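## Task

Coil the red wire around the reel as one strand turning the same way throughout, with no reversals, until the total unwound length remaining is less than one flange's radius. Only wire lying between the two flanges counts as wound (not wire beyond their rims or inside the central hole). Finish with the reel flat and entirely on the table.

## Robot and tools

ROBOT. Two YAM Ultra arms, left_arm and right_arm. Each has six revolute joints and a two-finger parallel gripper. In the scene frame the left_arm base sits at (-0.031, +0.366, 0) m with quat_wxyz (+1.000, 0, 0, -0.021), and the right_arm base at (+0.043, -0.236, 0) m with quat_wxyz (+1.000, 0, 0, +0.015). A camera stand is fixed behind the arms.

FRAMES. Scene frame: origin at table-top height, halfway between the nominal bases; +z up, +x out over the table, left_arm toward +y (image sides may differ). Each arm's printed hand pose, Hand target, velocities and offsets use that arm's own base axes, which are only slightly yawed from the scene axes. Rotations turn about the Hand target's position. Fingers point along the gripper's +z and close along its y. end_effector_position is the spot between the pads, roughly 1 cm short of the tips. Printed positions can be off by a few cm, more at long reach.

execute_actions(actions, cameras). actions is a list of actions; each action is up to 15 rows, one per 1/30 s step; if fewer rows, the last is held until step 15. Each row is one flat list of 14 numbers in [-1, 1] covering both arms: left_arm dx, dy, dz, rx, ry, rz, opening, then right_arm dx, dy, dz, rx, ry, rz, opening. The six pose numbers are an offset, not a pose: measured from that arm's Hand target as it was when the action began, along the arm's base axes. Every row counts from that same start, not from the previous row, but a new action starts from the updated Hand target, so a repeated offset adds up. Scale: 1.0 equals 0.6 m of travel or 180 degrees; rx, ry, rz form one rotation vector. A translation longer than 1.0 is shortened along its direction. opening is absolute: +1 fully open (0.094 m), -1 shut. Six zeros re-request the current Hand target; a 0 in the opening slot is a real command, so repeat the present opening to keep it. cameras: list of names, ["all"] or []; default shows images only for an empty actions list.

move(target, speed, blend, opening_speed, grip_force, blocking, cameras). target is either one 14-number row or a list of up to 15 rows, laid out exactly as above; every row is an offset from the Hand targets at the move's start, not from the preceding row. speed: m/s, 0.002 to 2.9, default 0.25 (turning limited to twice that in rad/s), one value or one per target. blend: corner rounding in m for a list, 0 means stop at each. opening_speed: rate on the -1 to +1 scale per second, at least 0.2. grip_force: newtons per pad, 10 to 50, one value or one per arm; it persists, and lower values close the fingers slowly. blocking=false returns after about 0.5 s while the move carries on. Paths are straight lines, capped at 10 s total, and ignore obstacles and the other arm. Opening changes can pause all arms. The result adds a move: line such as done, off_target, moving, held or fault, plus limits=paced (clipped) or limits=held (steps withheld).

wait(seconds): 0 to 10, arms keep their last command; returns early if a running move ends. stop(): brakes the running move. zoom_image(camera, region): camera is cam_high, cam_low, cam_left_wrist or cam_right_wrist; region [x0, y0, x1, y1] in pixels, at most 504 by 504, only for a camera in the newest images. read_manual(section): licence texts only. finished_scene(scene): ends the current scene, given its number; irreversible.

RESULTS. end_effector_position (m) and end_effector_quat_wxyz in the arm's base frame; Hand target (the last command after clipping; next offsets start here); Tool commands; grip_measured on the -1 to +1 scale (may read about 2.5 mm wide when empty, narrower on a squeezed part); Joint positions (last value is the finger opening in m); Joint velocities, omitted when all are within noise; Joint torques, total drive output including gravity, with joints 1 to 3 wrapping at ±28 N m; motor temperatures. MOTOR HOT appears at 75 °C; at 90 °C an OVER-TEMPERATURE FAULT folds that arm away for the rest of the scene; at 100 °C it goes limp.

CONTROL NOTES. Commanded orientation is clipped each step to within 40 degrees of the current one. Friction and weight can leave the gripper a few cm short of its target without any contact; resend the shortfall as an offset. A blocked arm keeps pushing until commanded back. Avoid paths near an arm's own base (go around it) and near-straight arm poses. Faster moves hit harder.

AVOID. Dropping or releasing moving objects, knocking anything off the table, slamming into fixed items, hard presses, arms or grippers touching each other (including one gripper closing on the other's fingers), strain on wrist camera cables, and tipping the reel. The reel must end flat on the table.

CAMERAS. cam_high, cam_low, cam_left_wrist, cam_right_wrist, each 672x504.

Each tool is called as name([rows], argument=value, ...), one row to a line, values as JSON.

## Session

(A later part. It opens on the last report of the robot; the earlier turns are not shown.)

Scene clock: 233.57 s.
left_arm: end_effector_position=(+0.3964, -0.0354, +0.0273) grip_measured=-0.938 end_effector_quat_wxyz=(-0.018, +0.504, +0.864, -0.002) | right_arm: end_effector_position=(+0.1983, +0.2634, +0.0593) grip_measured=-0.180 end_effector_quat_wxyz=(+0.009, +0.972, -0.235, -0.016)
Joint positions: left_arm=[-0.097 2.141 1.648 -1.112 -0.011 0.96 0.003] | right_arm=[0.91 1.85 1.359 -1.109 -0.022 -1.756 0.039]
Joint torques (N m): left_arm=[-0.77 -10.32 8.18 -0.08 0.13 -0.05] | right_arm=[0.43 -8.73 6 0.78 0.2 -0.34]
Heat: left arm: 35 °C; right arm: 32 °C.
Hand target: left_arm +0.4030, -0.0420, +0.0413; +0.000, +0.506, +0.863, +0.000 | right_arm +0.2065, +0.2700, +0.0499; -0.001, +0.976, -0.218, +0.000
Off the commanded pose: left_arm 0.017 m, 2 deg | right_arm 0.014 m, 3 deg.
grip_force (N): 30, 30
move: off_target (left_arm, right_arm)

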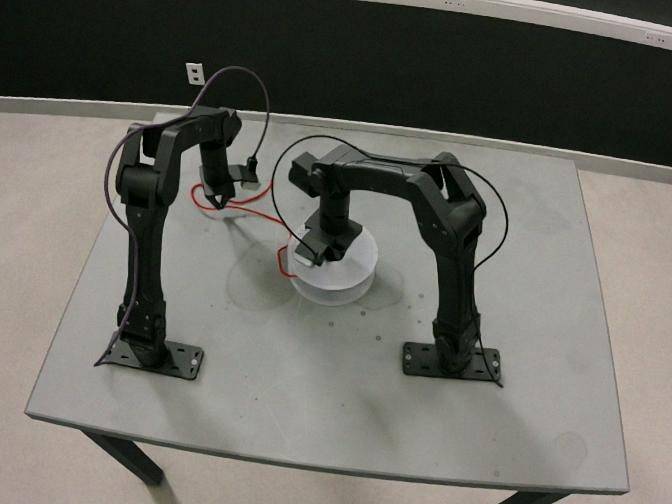

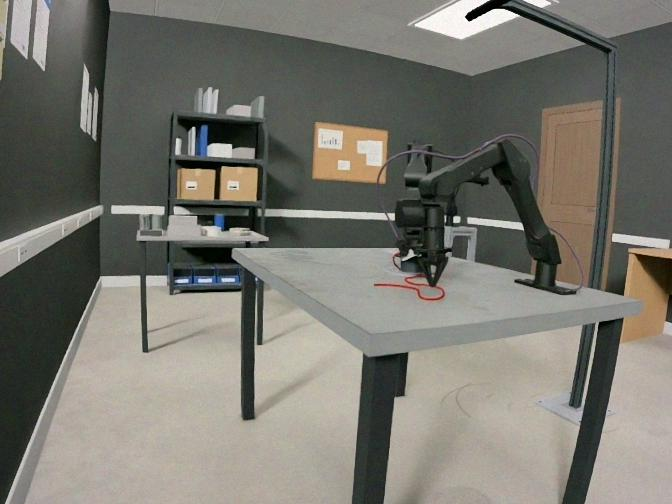

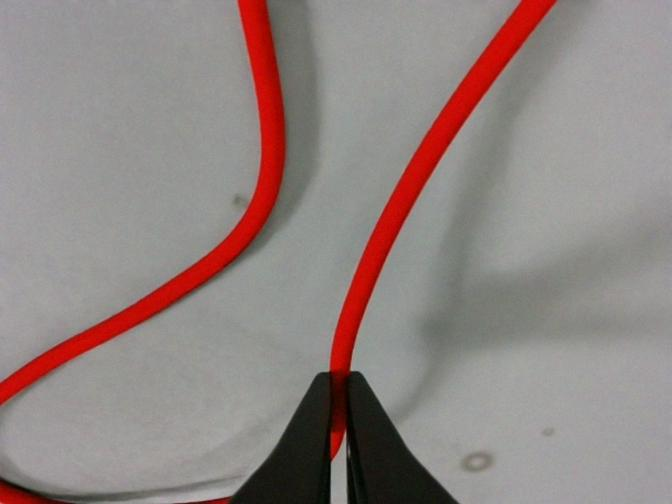

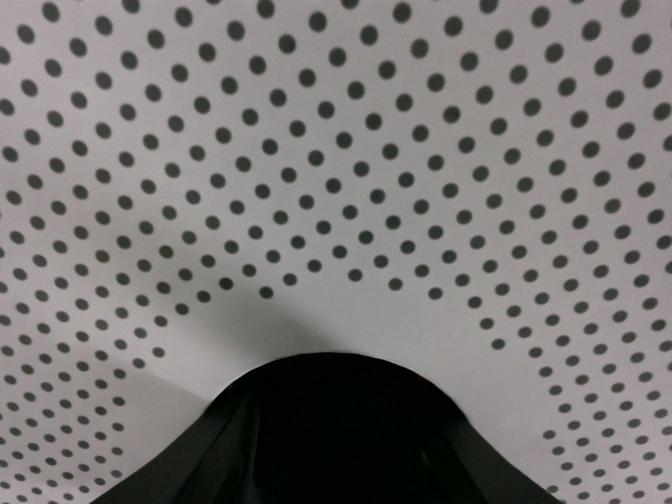

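move(target=[0.0,0.12,0,0,0,0,-1,0,0,0,0,0,0,-0.1], speed=0.06, cameras=["all"])

zoom_image(camera="cam_high", region=[160, 150, 420, 340])

zoom_image(camera="cam_low", region=[370, 210, 510, 320])

Scene clock: 236.63 s.
left_arm: end_effector_position=(+0.3967, +0.0297, +0.0273) grip_measured=-0.938 end_effector_quat_wxyz=(-0.017, +0.504, +0.864, -0.006) | right_arm: end_effector_position=(+0.1983, +0.2634, +0.0593) grip_measured=-0.180 end_effector_quat_wxyz=(+0.009, +0.972, -0.235, -0.016)
Joint positions: left_arm=[0.068 2.141 1.648 -1.113 -0.009 1.124 0.003] | right_arm=[0.91 1.85 1.359 -1.109 -0.022 -1.757 0.039]
Joint torques (N m): left_arm=[0.31 -10.61 7.6 -0.05 0.09 0.08] | right_arm=[0.4 -8.72 5.85 0.79 0.21 -0.36]
Heat: left arm: 35 °C; right arm: 32 °C.
Hand target: left_arm +0.4029, +0.0301, +0.0414; +0.000, +0.506, +0.863, +0.000 | right_arm +0.2065, +0.2700, +0.0499; -0.001, +0.976, -0.218, +0.000
Off the commanded pose: left_arm 0.015 m, 2 deg | right_arm 0.014 m, 3 deg.
grip_force (N): 30, 30
move: off_target (left_arm, right_arm)

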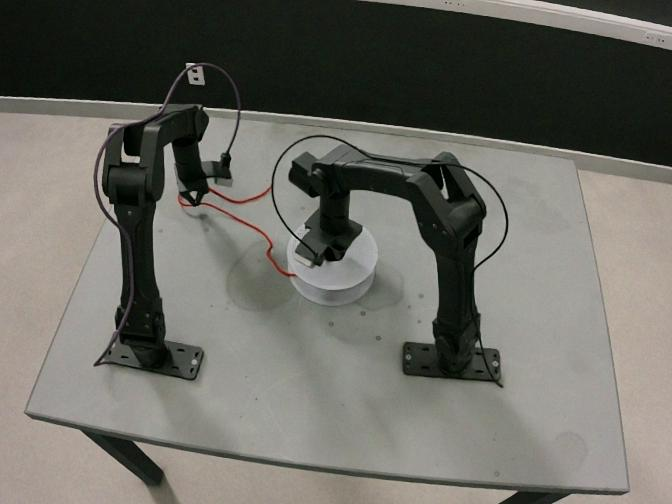

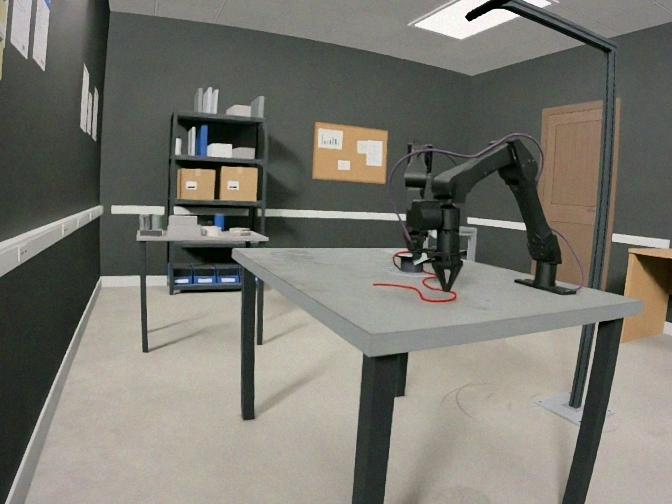

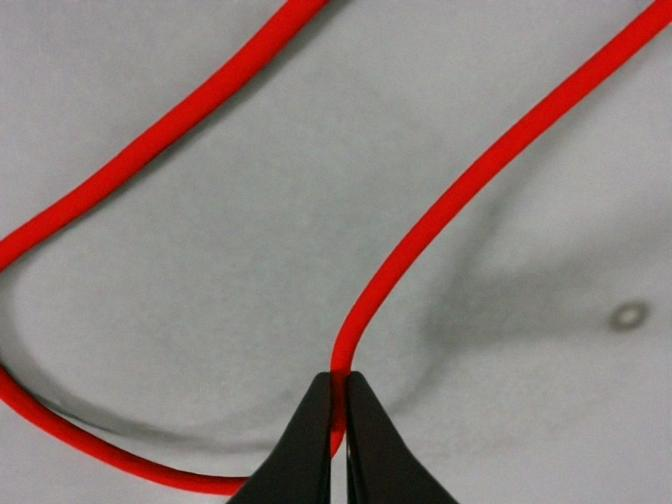

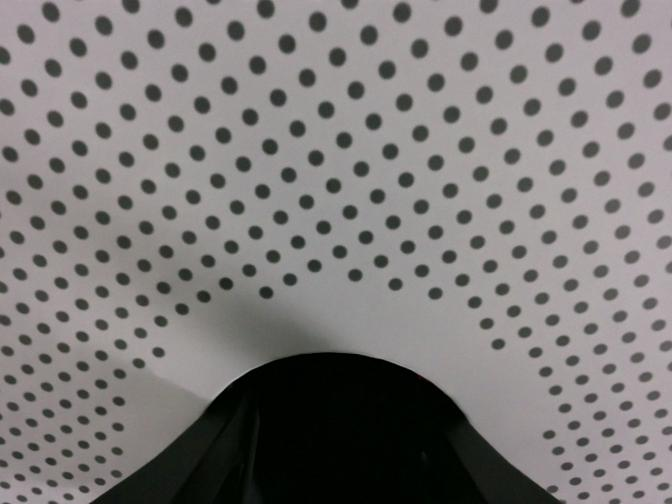

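Scaled by 1.938 from the camera's 672x504 image, which has a finer 960x720 frame.

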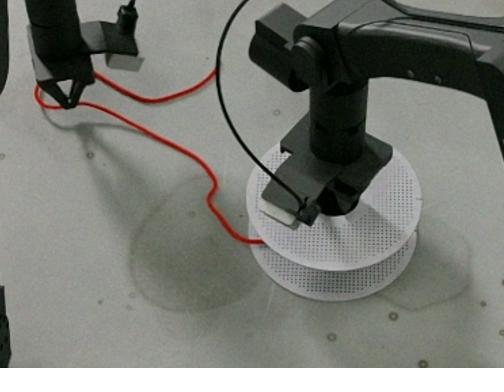

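Scaled by 3.600 from the camera's 672x504 image, which has a finer 960x720 frame.

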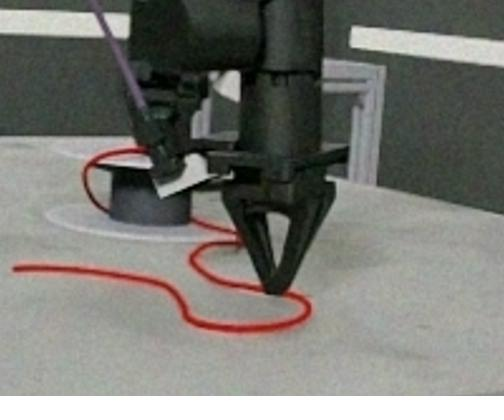

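move(target=[-0.06,0.09,0,0,0,0,-1,0,0,0,0,0,0,-0.1], speed=0.06, cameras=["all"])

zoom_image(camera="cam_high", region=[160, 150, 420, 340])

zoom_image(camera="cam_low", region=[370, 210, 510, 320])

Scene clock: 239.80 s.
left_arm: end_effector_position=(+0.3607, +0.0799, +0.0283) grip_measured=-0.938 end_effector_quat_wxyz=(-0.022, +0.505, +0.862, -0.019) | right_arm: end_effector_position=(+0.1983, +0.2634, +0.0593) grip_measured=-0.180 end_effector_quat_wxyz=(+0.009, +0.972, -0.235, -0.016)
Joint positions: left_arm=[0.215 2.055 1.518 -1.091 -0.001 1.275 0.003] | right_arm=[0.91 1.85 1.359 -1.109 -0.022 -1.757 0.039]
Joint torques (N m): left_arm=[0.76 -11.38 4.96 0.26 -0.03 0.06] | right_arm=[0.36 -8.73 5.91 0.77 0.2 -0.34]
Heat: left arm: 35 °C; right arm: 32 °C.
Hand target: left_arm +0.3670, +0.0840, +0.0415; +0.000, +0.506, +0.863, +0.000 | right_arm +0.2065, +0.2700, +0.0499; -0.001, +0.976, -0.218, +0.000
Off the commanded pose: left_arm 0.015 m, 3 deg | right_arm 0.014 m, 3 deg.
grip_force (N): 30, 30
move: off_target (left_arm, right_arm)

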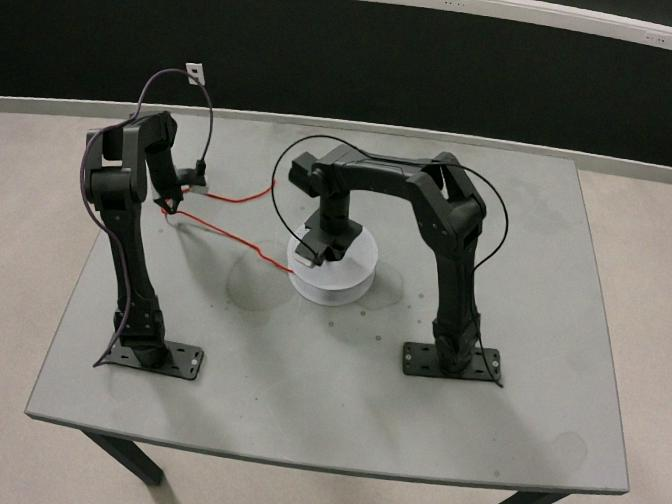

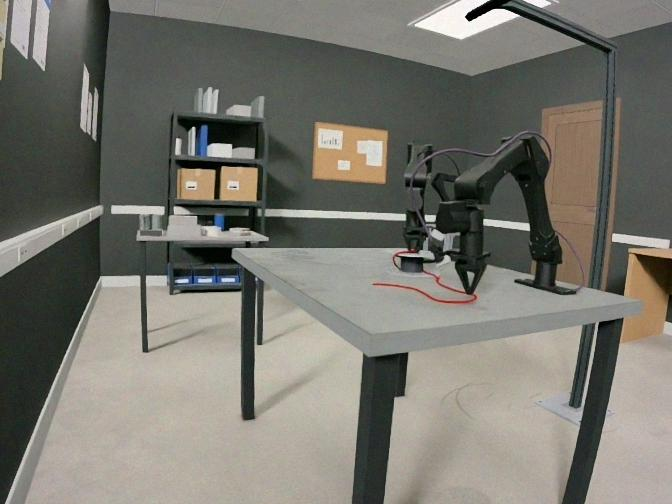

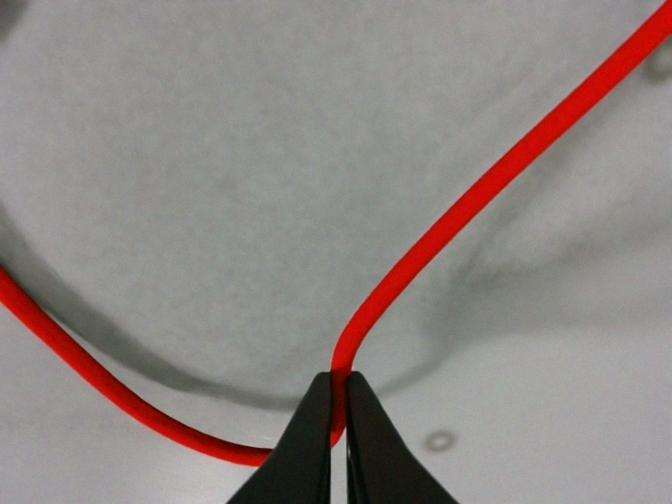

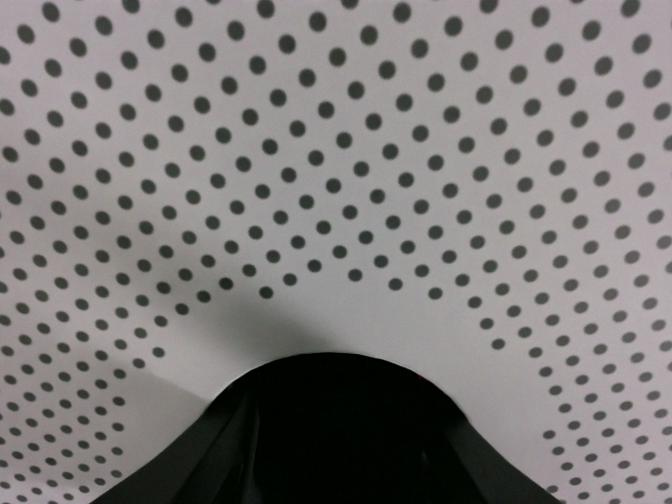

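Scaled by 1.938 from the camera's 672x504 image, which has a finer 960x720 frame.

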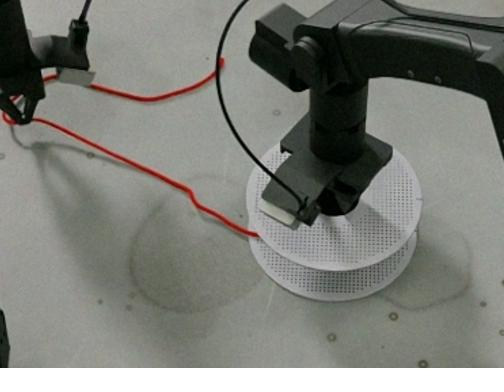

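Scaled by 3.600 from the camera's 672x504 image, which has a finer 960x720 frame.

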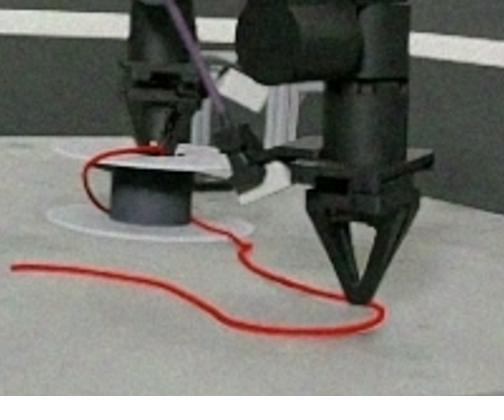

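move([
  [0,0,0,0,0,0,-1,0,0,0,0,0,0,-0.95],
  [0,0,0,0,0,0,-1,-0.01,-0.0075,0.07,0,0,0,-0.95],
  [0,0,0,0,0,0,-1,-0.01,-0.0075,0.07,0,0,-0.5,-0.95],
  [0,0,0,0,0,0,-1,-0.01,-0.0075,0.07,0,0,-0.98,-0.95],
], speed=0.3, blend=[0,0.01,0.01,0], cameras=["all"])

Scene clock: 254.03 s.
left_arm: end_effector_position=(+0.3618, +0.0801, +0.0283) grip_measured=-0.938 end_effector_quat_wxyz=(-0.020, +0.506, +0.862, -0.018) | right_arm: end_effector_position=(+0.1991, +0.2616, +0.0797) grip_measured=-0.948 end_effector_quat_wxyz=(-0.009, +0.186, +0.982, -0.011)
Joint positions: left_arm=[0.215 2.055 1.518 -1.087 -0.001 1.275 0.003] | right_arm=[0.914 1.83 1.416 -1.185 -0.007 1.287 0.002]
Joint torques (N m): left_arm=[0.69 -11.37 4.93 0.2 0 0.08] | right_arm=[0.58 -11.74 9.42 0 0.04 0.09]
Heat: left arm: 39 °C; right arm: 33 °C.
Hand target: left_arm +0.3670, +0.0841, +0.0415; +0.000, +0.506, +0.863, +0.000 | right_arm +0.2005, +0.2655, +0.0919; +0.000, +0.187, +0.982, +0.000
Off the commanded pose: left_arm 0.015 m, 3 deg | right_arm 0.013 m, 2 deg.
grip_force (N): 30, 30
move: off_target (left_arm, right_arm)

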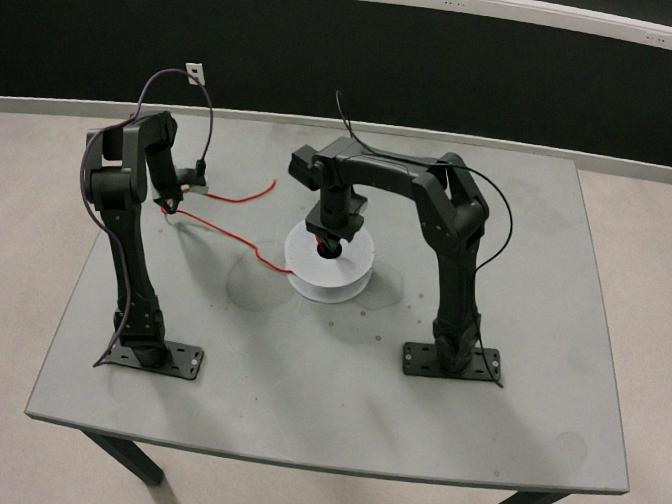

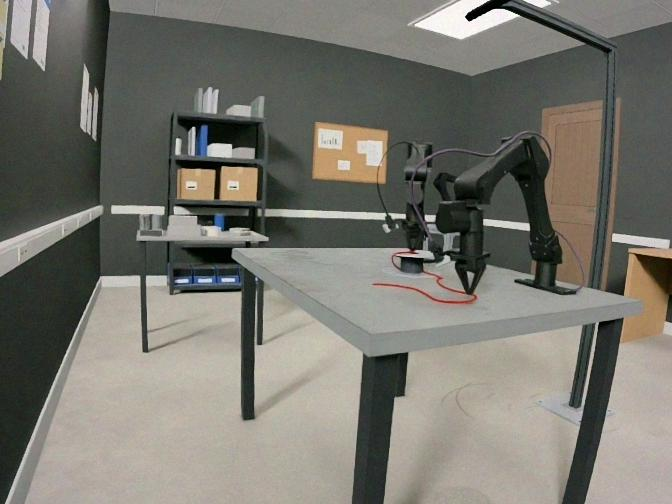

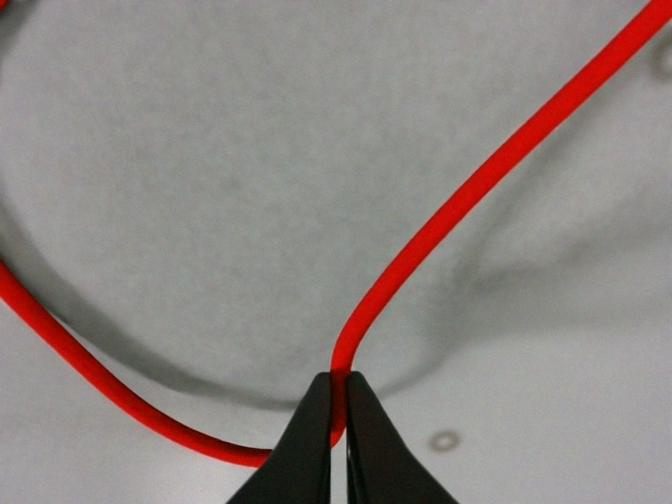

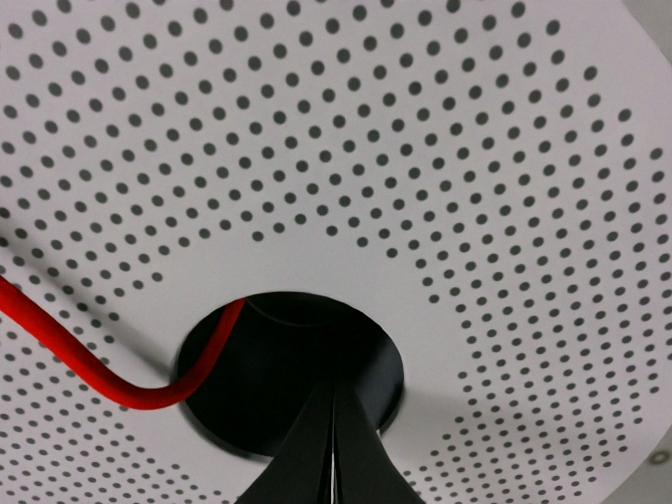

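move(target=[0,0,0,0,0,0,-1,0.0055,0.0095,0.005,0,0,0.045,-0.95], cameras=["cam_right_wrist"])

Scene clock: 256.57 s.
left_arm: end_effector_position=(+0.3618, +0.0801, +0.0283) grip_measured=-0.938 end_effector_quat_wxyz=(-0.020, +0.506, +0.862, -0.018) | right_arm: end_effector_position=(+0.2037, +0.2691, +0.0907) grip_measured=-0.948 end_effector_quat_wxyz=(-0.003, +0.125, +0.992, +0.002)
Joint positions: left_arm=[0.215 2.055 1.518 -1.087 -0.001 1.275 0.003] | right_arm=[0.916 1.83 1.46 -1.202 -0.007 1.167 0.002]
Joint torques (N m): left_arm=[0.68 -11.38 4.94 0.19 0 0.07] | right_arm=[0.59 -9.78 9.25 0.06 0.02 -0.11]
Heat: left arm: 39 °C; right arm: 33 °C.
Hand target: left_arm +0.3670, +0.0841, +0.0415; +0.000, +0.506, +0.863, +0.000 | right_arm +0.2038, +0.2712, +0.0949; +0.000, +0.117, +0.993, -0.001
Off the commanded pose: left_arm 0.015 m, 3 deg | right_arm 0.005 m, 1 deg.
grip_force (N): 30, 30
move: off_target (left_arm)
Images, in order (width x height): cam_right_wrist 672x504.

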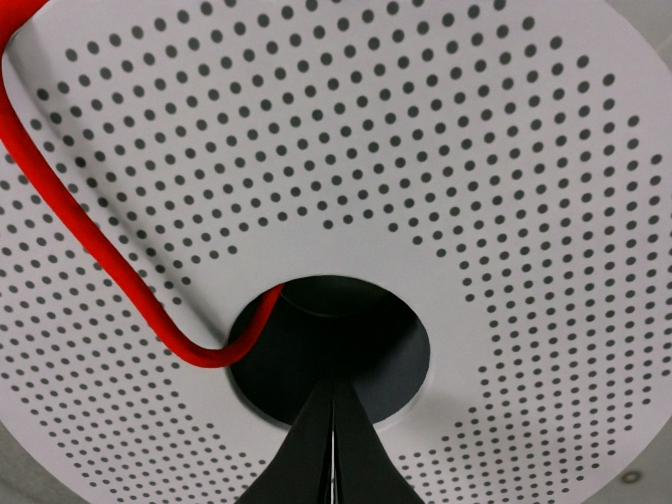

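move([
  [0,0,0,0,0,0,-1,-0.001,-0.005,-0.075,0,0,0,-0.95],
  [0,0,0,0,0,0,-1,-0.001,-0.005,-0.075,0,0,0,-0.1],
], speed=0.08, cameras=["cam_right_wrist"])

Scene clock: 259.67 s.
left_arm: end_effector_position=(+0.3618, +0.0801, +0.0283) grip_measured=-0.938 end_effector_quat_wxyz=(-0.020, +0.506, +0.862, -0.018) | right_arm: end_effector_position=(+0.2041, +0.2691, +0.0587) grip_measured=-0.196 end_effector_quat_wxyz=(+0.002, +0.123, +0.992, +0.008)
Joint positions: left_arm=[0.215 2.055 1.518 -1.087 -0.001 1.275 0.003] | right_arm=[0.917 1.84 1.344 -1.06 -0.004 1.162 0.038]
Joint torques (N m): left_arm=[0.68 -11.4 4.93 0.2 0.01 0.08] | right_arm=[0.16 -8.75 6.09 0.39 0.02 -0.1]
Motor temperatures (°C): left_arm=[28 40 34 25 23 25 26] | right_arm=[23 33 29 30 23 24 25]
Heat: left arm: 40 °C; right arm: 33 °C.
Hand target: left_arm +0.3670, +0.0841, +0.0415; +0.000, +0.506, +0.863, +0.000 | right_arm +0.2031, +0.2681, +0.0499; +0.000, +0.117, +0.993, -0.001
Off the commanded pose: left_arm 0.015 m, 3 deg | right_arm 0.009 m, 1 deg.
grip_force (N): 30, 30
move: off_target (left_arm)
Images, in order (width x height): cam_right_wrist 672x504.

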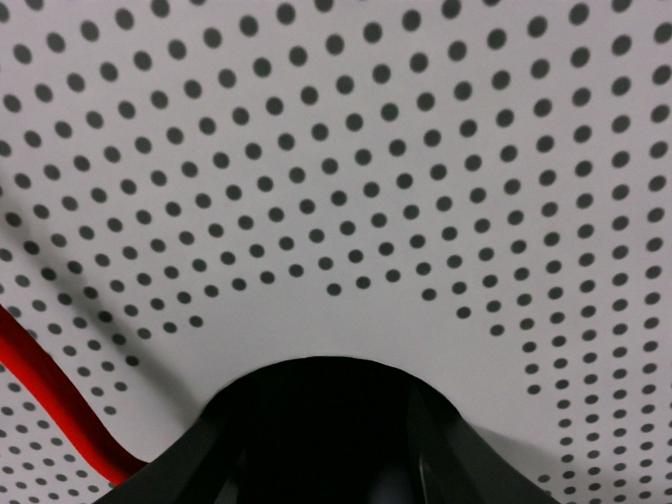

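move([
  [-0.025,-0.085,0,0,0,0,-1,0,0,0,0,0,0.5,-0.1],
  [-0.05,-0.177,0,0,0,0,-1,0,0,0,0,0,0.95,-0.1],
], speed=0.18, blend=[0.03,0], cameras=["all"])

zoom_image(camera="cam_high", region=[160, 150, 420, 340])

zoom_image(camera="cam_low", region=[370, 210, 510, 320])

Scene clock: 270.33 s.
left_arm: end_effector_position=(+0.3320, -0.0197, +0.0310) grip_measured=-0.938 end_effector_quat_wxyz=(-0.021, +0.506, +0.862, -0.012) | right_arm: end_effector_position=(+0.2121, +0.2754, +0.0599) grip_measured=-0.167 end_effector_quat_wxyz=(-0.023, +0.977, -0.211, +0.017)
Joint positions: left_arm=[-0.061 1.91 1.321 -1.03 0.002 1 0.003] | right_arm=[0.917 1.837 1.344 -1.021 0.01 -1.8 0.039]
Joint torques (N m): left_arm=[-0.53 -9.96 4.85 0.2 -0.01 -0.05] | right_arm=[0.14 -8.7 5.97 0.12 -0.13 -0.34]
Heat: left arm: 40 °C; right arm: 33 °C.
Hand target: left_arm +0.3368, -0.0220, +0.0413; +0.000, +0.506, +0.863, +0.000 | right_arm +0.2032, +0.2682, +0.0498; -0.001, +0.981, -0.195, +0.001
Off the commanded pose: left_arm 0.012 m, 3 deg | right_arm 0.015 m, 4 deg.
grip_force (N): 30, 30
move: off_target (left_arm, right_arm)

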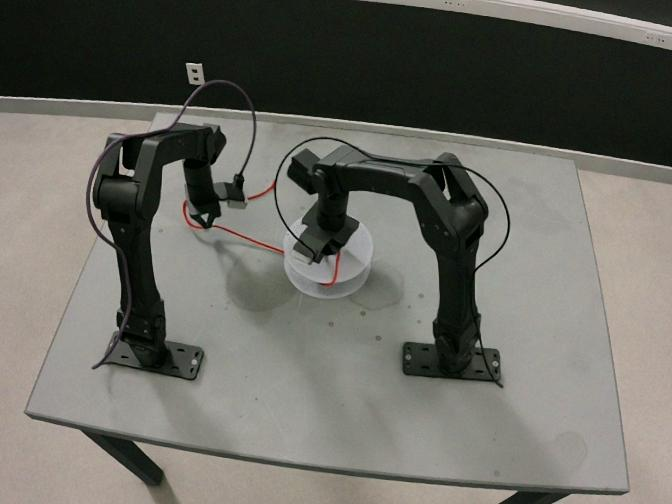

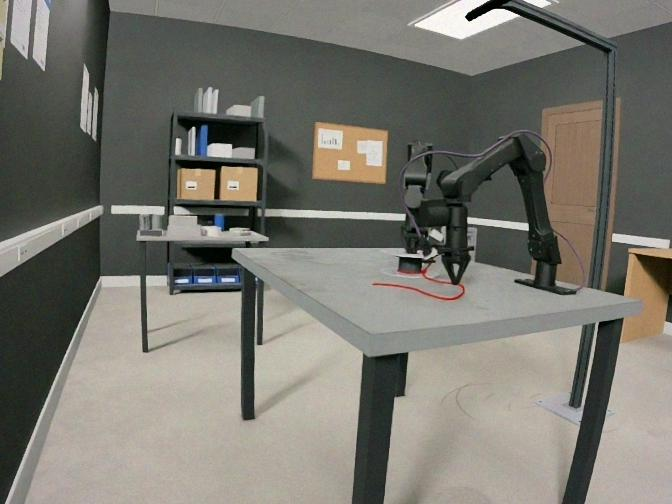

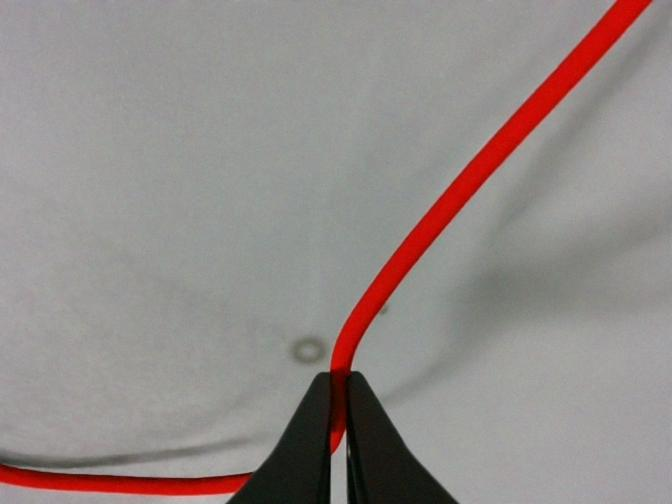

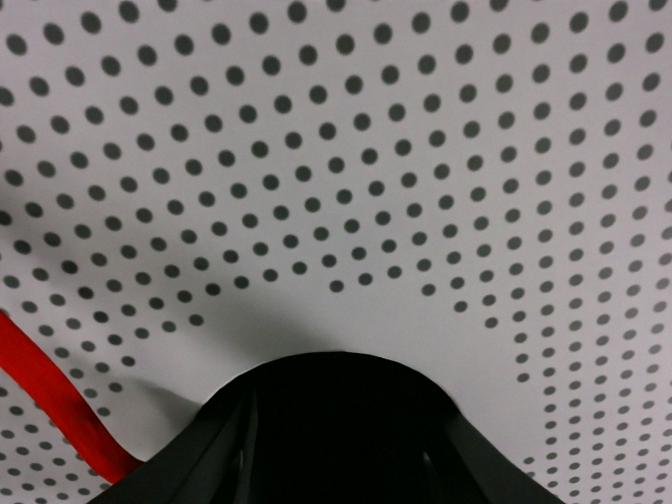

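Scaled by 1.938 from the camera's 672x504 image, which has a finer 960x720 frame.

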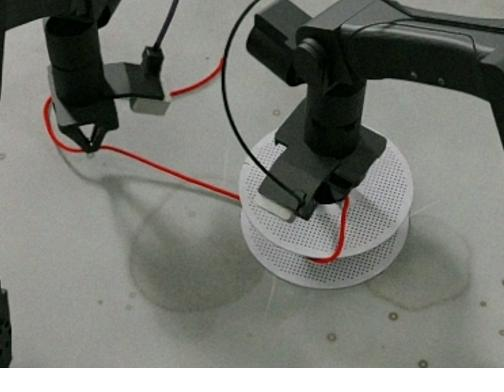

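Scaled by 3.600 from the camera's 672x504 image, which has a finer 960x720 frame.

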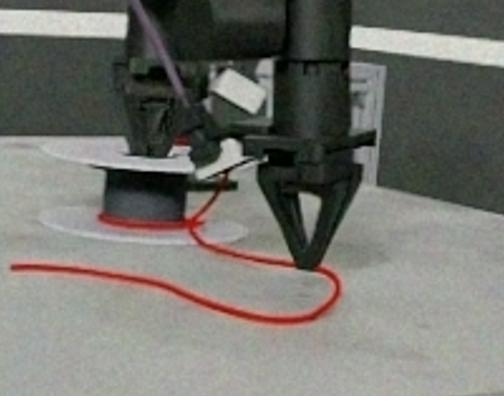

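move([
  [0,0,0,0,0,0,-1,0,0,0,0,0,0,-0.95],
  [0,0,0,0,0,0,-1,0.005,0.004,0.07,0,0,0,-0.95],
  [0,0,0,0,0,0,-1,0.005,0.004,0.07,0,0,-0.5,-0.95],
], speed=0.3, blend=[0,0.01,0], cameras=["all"])

Scene clock: 278.07 s.
left_arm: end_effector_position=(+0.3321, -0.0197, +0.0310) grip_measured=-0.938 end_effector_quat_wxyz=(-0.021, +0.506, +0.862, -0.012) | right_arm: end_effector_position=(+0.2060, +0.2680, +0.0874) grip_measured=-0.948 end_effector_quat_wxyz=(-0.001, -0.560, +0.829, -0.005)
Joint positions: left_arm=[-0.061 1.91 1.321 -1.03 0.002 1 0.003] | right_arm=[0.917 1.837 1.456 -1.194 0.009 -0.271 0.002]
Joint torques (N m): left_arm=[-0.51 -9.96 4.83 0.2 -0.01 -0.06] | right_arm=[-0.02 -10.04 9.03 0.07 -0.1 0.07]
Heat: left arm: 40 °C; right arm: 32 °C.
Hand target: left_arm +0.3369, -0.0220, +0.0413; +0.000, +0.506, +0.863, +0.000 | right_arm +0.2062, +0.2707, +0.0919; +0.000, -0.556, +0.831, -0.001
Off the commanded pose: left_arm 0.012 m, 3 deg | right_arm 0.005 m, 1 deg.
grip_force (N): 30, 30
move: off_target (left_arm)

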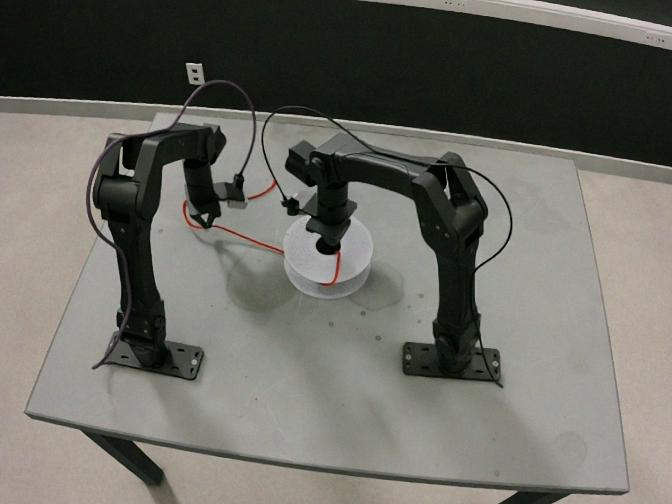

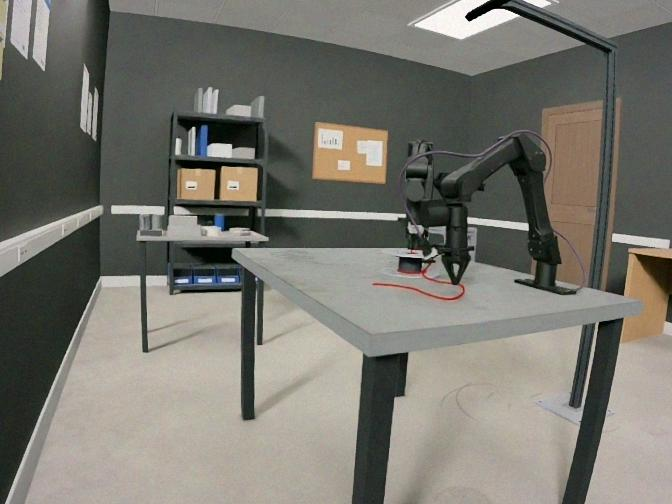

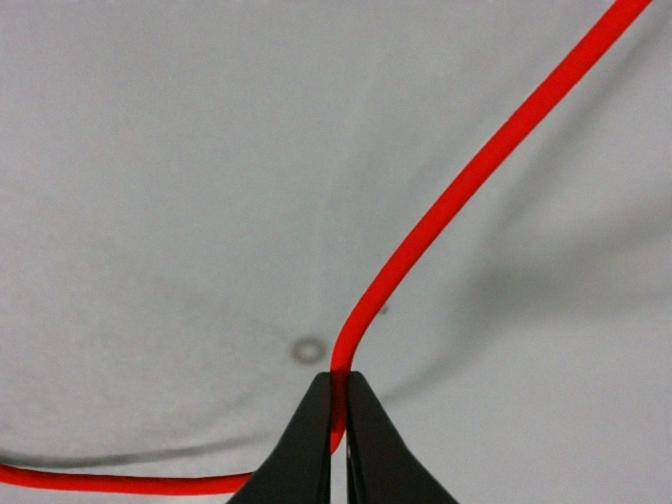

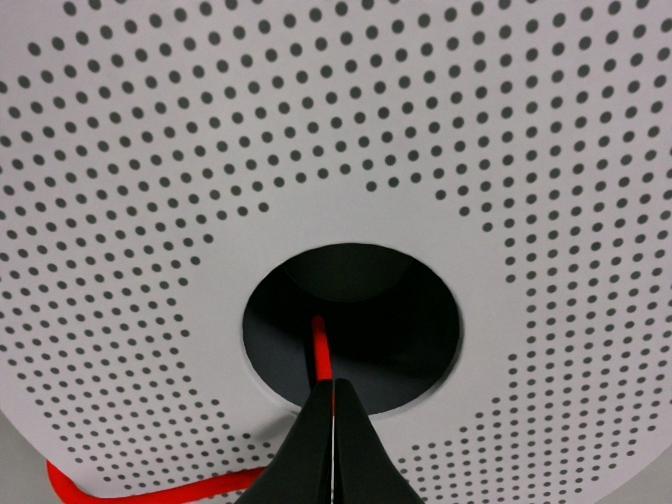

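move([
  [0,0,0,0,0,0,-1,0.0145,0.0147,0,0,0,0,-0.95],
  [0,0,0,0,0,0,-1,0.0135,0.0135,-0.07,0,0,0,-0.95],
  [0,0,0,0,0,0,-1,0.0135,0.0135,-0.07,0,0,0,0],
], speed=[0.1,0.06,0.06], cameras=["cam_right_wrist","cam_high"])

Scene clock: 282.50 s.
left_arm: end_effector_position=(+0.3322, -0.0197, +0.0310) grip_measured=-0.938 end_effector_quat_wxyz=(-0.021, +0.506, +0.862, -0.011) | right_arm: end_effector_position=(+0.2143, +0.2792, +0.0651) grip_measured=-0.070 end_effector_quat_wxyz=(+0.012, -0.558, +0.829, +0.000)
Joint positions: left_arm=[-0.061 1.91 1.321 -1.029 0.002 0.999 0.003] | right_arm=[0.917 1.879 1.42 -1.089 0.008 -0.268 0.044]
Joint torques (N m): left_arm=[-0.5 -9.96 4.83 0.19 -0.02 -0.06] | right_arm=[-0.51 -7.97 5.72 0.52 -0.09 0.01]
Heat: left arm: 39 °C; right arm: 32 °C.
Hand target: left_arm +0.3369, -0.0220, +0.0413; +0.000, +0.506, +0.863, +0.000 | right_arm +0.2142, +0.2787, +0.0499; +0.000, -0.556, +0.831, -0.001
Off the commanded pose: left_arm 0.012 m, 3 deg | right_arm 0.015 m, 1 deg.
grip_force (N): 30, 30
move: off_target (left_arm, right_arm)
Images, in order (width x height): cam_high 672x504, cam_right_wrist 672x504.

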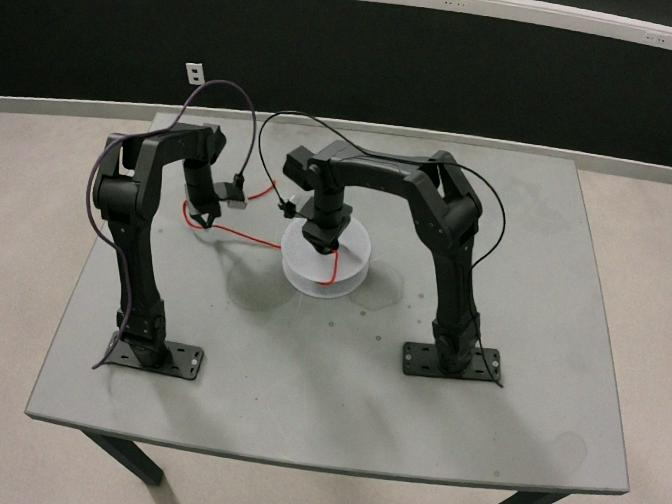

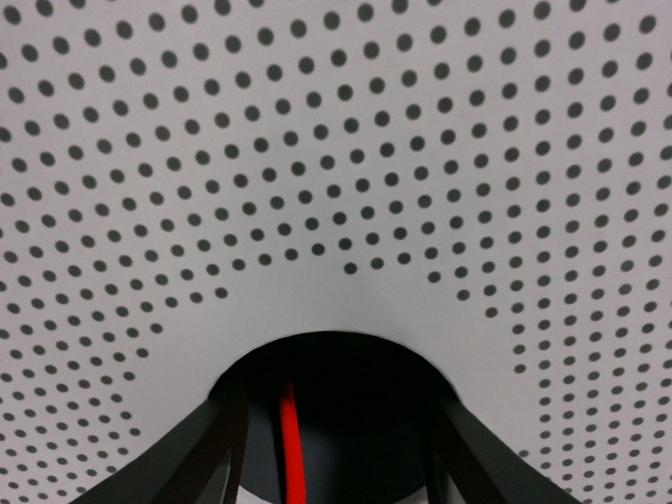

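move(target=[0.024,0.085,0,0,0,0,-1,0,0,-0.0,0,0,0,0.02], speed=0.05, cameras=["cam_right_wrist","cam_high","cam_left_wrist"])

zoom_image(camera="cam_high", region=[160, 150, 420, 340])

Scene clock: 285.33 s.
left_arm: end_effector_position=(+0.3380, +0.0103, +0.0374) grip_measured=-0.938 end_effector_quat_wxyz=(-0.002, +0.511, +0.859, -0.034) | right_arm: end_effector_position=(+0.2199, +0.2876, +0.0662) grip_measured=-0.061 end_effector_quat_wxyz=(+0.031, -0.556, +0.831, +0.008)
Joint positions: left_arm=[0.056 1.914 1.353 -1.049 0.054 1.131 0.003] | right_arm=[0.917 1.879 1.423 -1.052 0.004 -0.262 0.044]
Joint torques (N m): left_arm=[1.96 -6.65 8.62 0.2 -0.6 0.08] | right_arm=[-0.34 -8.03 5.67 0.22 -0.07 -0.05]
Heat: left arm: 39 °C; right arm: 32 °C.
Hand target: left_arm +0.3513, +0.0289, +0.0414; +0.000, +0.506, +0.863, +0.000 | right_arm +0.2143, +0.2787, +0.0499; +0.000, -0.556, +0.831, -0.001
Off the commanded pose: left_arm 0.023 m, 4 deg | right_arm 0.019 m, 4 deg.
grip_force (N): 30, 30
move: off_target (left_arm, right_arm)
Images, in order (width x height): cam_high 672x504, cam_left_wrist 672x504, cam_right_wrist 672x504.

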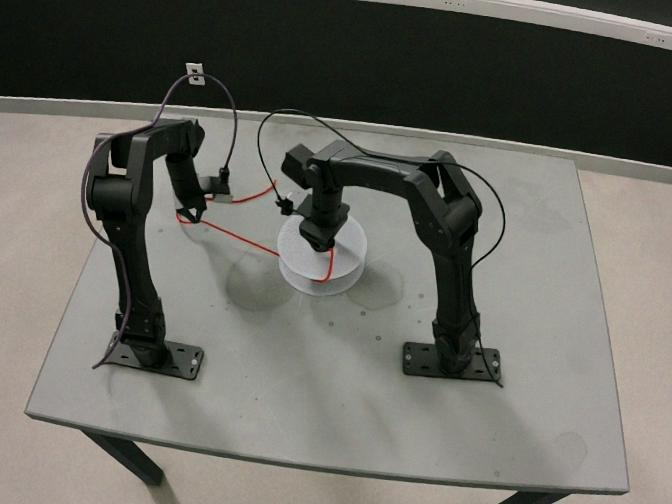

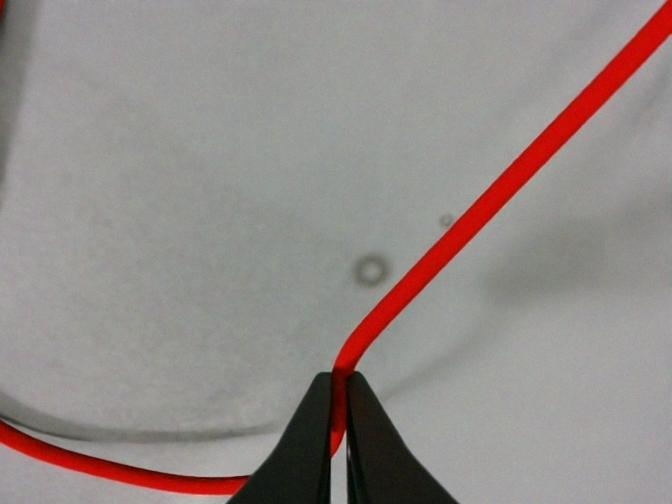

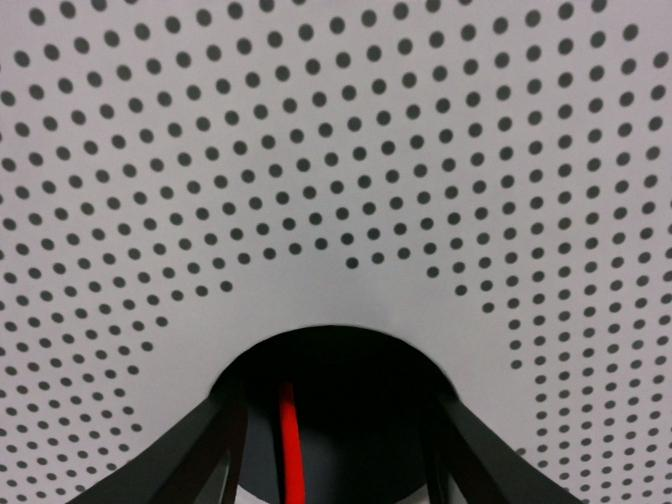

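Scaled by 1.938 from the camera's 672x504 image, which has a finer 960x720 frame.

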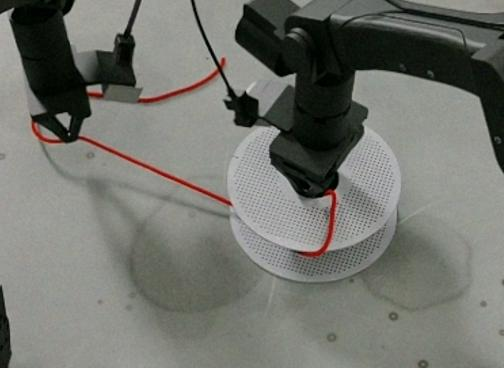

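move([
  [-0.024,-0.085,0,0,0,0,-1,0,0,0,0,0,0,0],
  [-0.024,-0.085,0,0,0,0,-1,0,0,0,0,0,0,-0.95],
  [-0.024,-0.085,0,0,0,0,-1,0.002,0.004,0.07,0,0,0,-0.95],
  [-0.024,-0.085,0,0,0,0,-1,0.002,0.004,0.07,0,0,-0.5,-0.95],
], speed=[0.06,0.1,0.3,0.3], blend=[0,0,0.01,0], cameras=["cam_high","cam_right_wrist"])

Scene clock: 297.10 s.
left_arm: end_effector_position=(+0.3324, -0.0204, +0.0314) grip_measured=-0.938 end_effector_quat_wxyz=(-0.020, +0.506, +0.862, -0.011) | right_arm: end_effector_position=(+0.2139, +0.2799, +0.0871) grip_measured=-0.948 end_effector_quat_wxyz=(+0.001, +0.188, +0.982, -0.003)
Joint positions: left_arm=[-0.063 1.909 1.321 -1.028 0.002 0.999 0.003] | right_arm=[0.917 1.892 1.527 -1.21 0.004 1.296 0.002]
Joint torques (N m): left_arm=[-0.42 -9.91 4.85 0.19 -0.02 -0.06] | right_arm=[-0.38 -10.65 9.11 0.04 -0.07 0.07]
Heat: left arm: 40 °C; right arm: 33 °C.
Hand target: left_arm +0.3370, -0.0220, +0.0415; +0.000, +0.506, +0.863, +0.000 | right_arm +0.2154, +0.2811, +0.0918; -0.001, +0.195, +0.981, -0.001
Off the commanded pose: left_arm 0.011 m, 3 deg | right_arm 0.005 m, 1 deg.
grip_force (N): 30, 30
move: off_target (left_arm); target 2's new opening was sent with right_arm's hand 0.019 m and 4 deg from that target
Images, in order (width x height): cam_high 672x504, cam_right_wrist 672x504.

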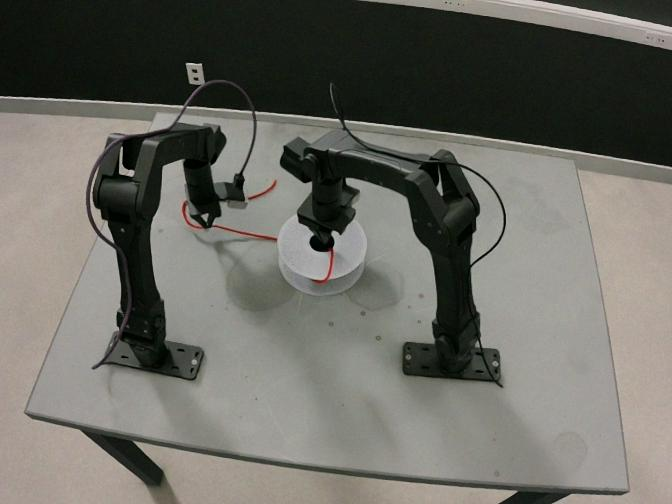

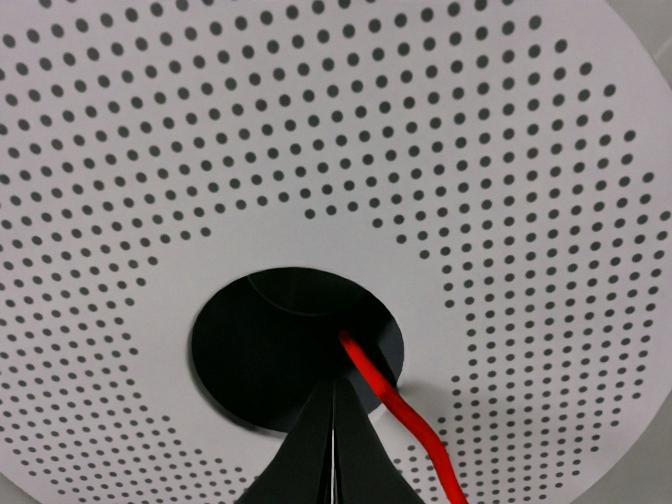

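move([
  [0,0,0,0,0,0,-1,0.0123,0.0175,0,0,0,-0.111,-0.95],
  [0,0,0,0,0,0,-1,0.0115,0.0165,-0.07,0,0,-0.111,-0.95],
  [0,0,0,0,0,0,-1,0.0115,0.0165,-0.075,0,0,-0.111,-0.1],
], speed=[0.1,0.06,0.06], cameras=["cam_right_wrist"])

Scene clock: 303.67 s.
left_arm: end_effector_position=(+0.3324, -0.0202, +0.0313) grip_measured=-0.938 end_effector_quat_wxyz=(-0.020, +0.506, +0.862, -0.011) | right_arm: end_effector_position=(+0.2245, +0.2939, +0.0597) grip_measured=-0.180 end_effector_quat_wxyz=(+0.006, +0.358, +0.933, +0.014)
Joint positions: left_arm=[-0.063 1.909 1.321 -1.028 0.001 0.999 0.003] | right_arm=[0.917 1.944 1.487 -1.084 0.003 1.65 0.039]
Joint torques (N m): left_arm=[-0.39 -9.89 4.88 0.19 -0.01 -0.06] | right_arm=[-0.25 -9.16 5.89 0.38 -0.06 0.06]
Heat: left arm: 40 °C; right arm: 33 °C.
Hand target: left_arm +0.3370, -0.0220, +0.0415; +0.000, +0.506, +0.863, +0.000 | right_arm +0.2224, +0.2910, +0.0468; -0.001, +0.362, +0.932, -0.001
Off the commanded pose: left_arm 0.011 m, 3 deg | right_arm 0.013 m, 2 deg.
grip_force (N): 30, 30
move: off_target (left_arm, right_arm); target 3's new opening was sent with right_arm's hand 0.012 m and 2 deg from that target
Images, in order (width x height): cam_right_wrist 672x504.

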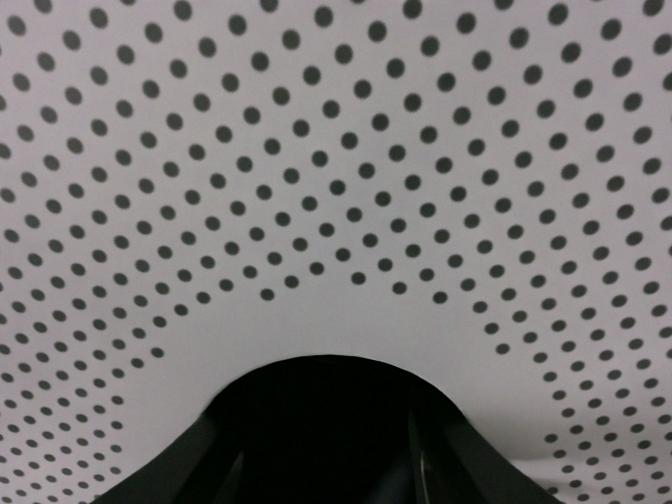

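move([
  [0,0,0,0,0,0,0,0,0,0,0,0,0,-0.1],
  [0,0,0.16,0,0,0,0,0,0,0,0,0,0,-0.1],
], speed=0.15, cameras=["cam_left_wrist","cam_high"])

Scene clock: 307.33 s.
left_arm: end_effector_position=(+0.3349, -0.0203, +0.1227) grip_measured=-0.002 end_effector_quat_wxyz=(-0.016, +0.506, +0.862, -0.009) | right_arm: end_effector_position=(+0.2245, +0.2939, +0.0597) grip_measured=-0.180 end_effector_quat_wxyz=(+0.006, +0.358, +0.933, +0.014)
Joint positions: left_arm=[-0.063 1.849 1.612 -1.37 0.001 0.998 0.047] | right_arm=[0.917 1.944 1.487 -1.084 0.003 1.65 0.039]
Joint torques (N m): left_arm=[-0.39 -8.9 8.09 -0.1 -0.01 -0.05] | right_arm=[-0.24 -9.21 5.91 0.35 -0.08 0.07]
Heat: left arm: 40 °C; right arm: 33 °C.
Hand target: left_arm +0.3370, -0.0221, +0.1374; +0.000, +0.506, +0.863, +0.000 | right_arm +0.2224, +0.2910, +0.0468; -0.001, +0.362, +0.932, -0.001
Off the commanded pose: left_arm 0.015 m, 2 deg | right_arm 0.013 m, 2 deg.
grip_force (N): 30, 30
move: off_target (left_arm, right_arm)
Images, in order (width x height): cam_high 672x504, cam_left_wrist 672x504.

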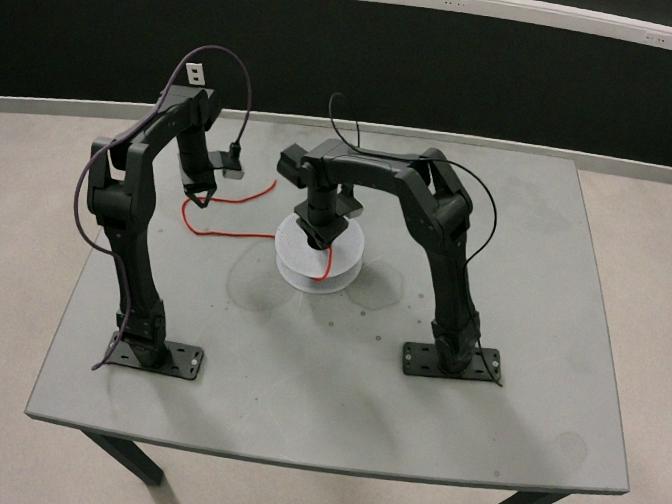

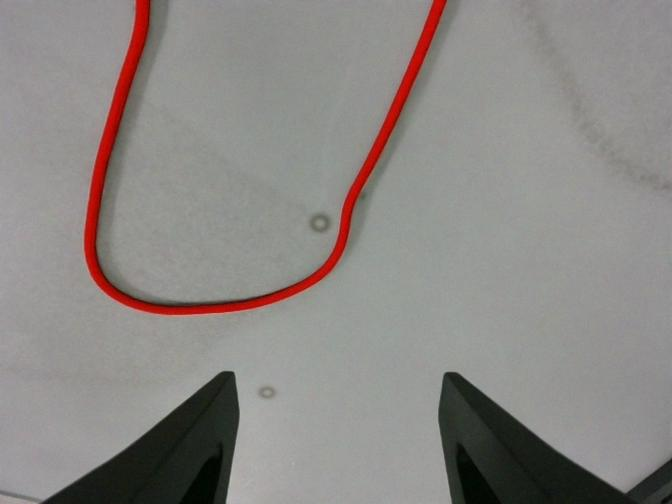

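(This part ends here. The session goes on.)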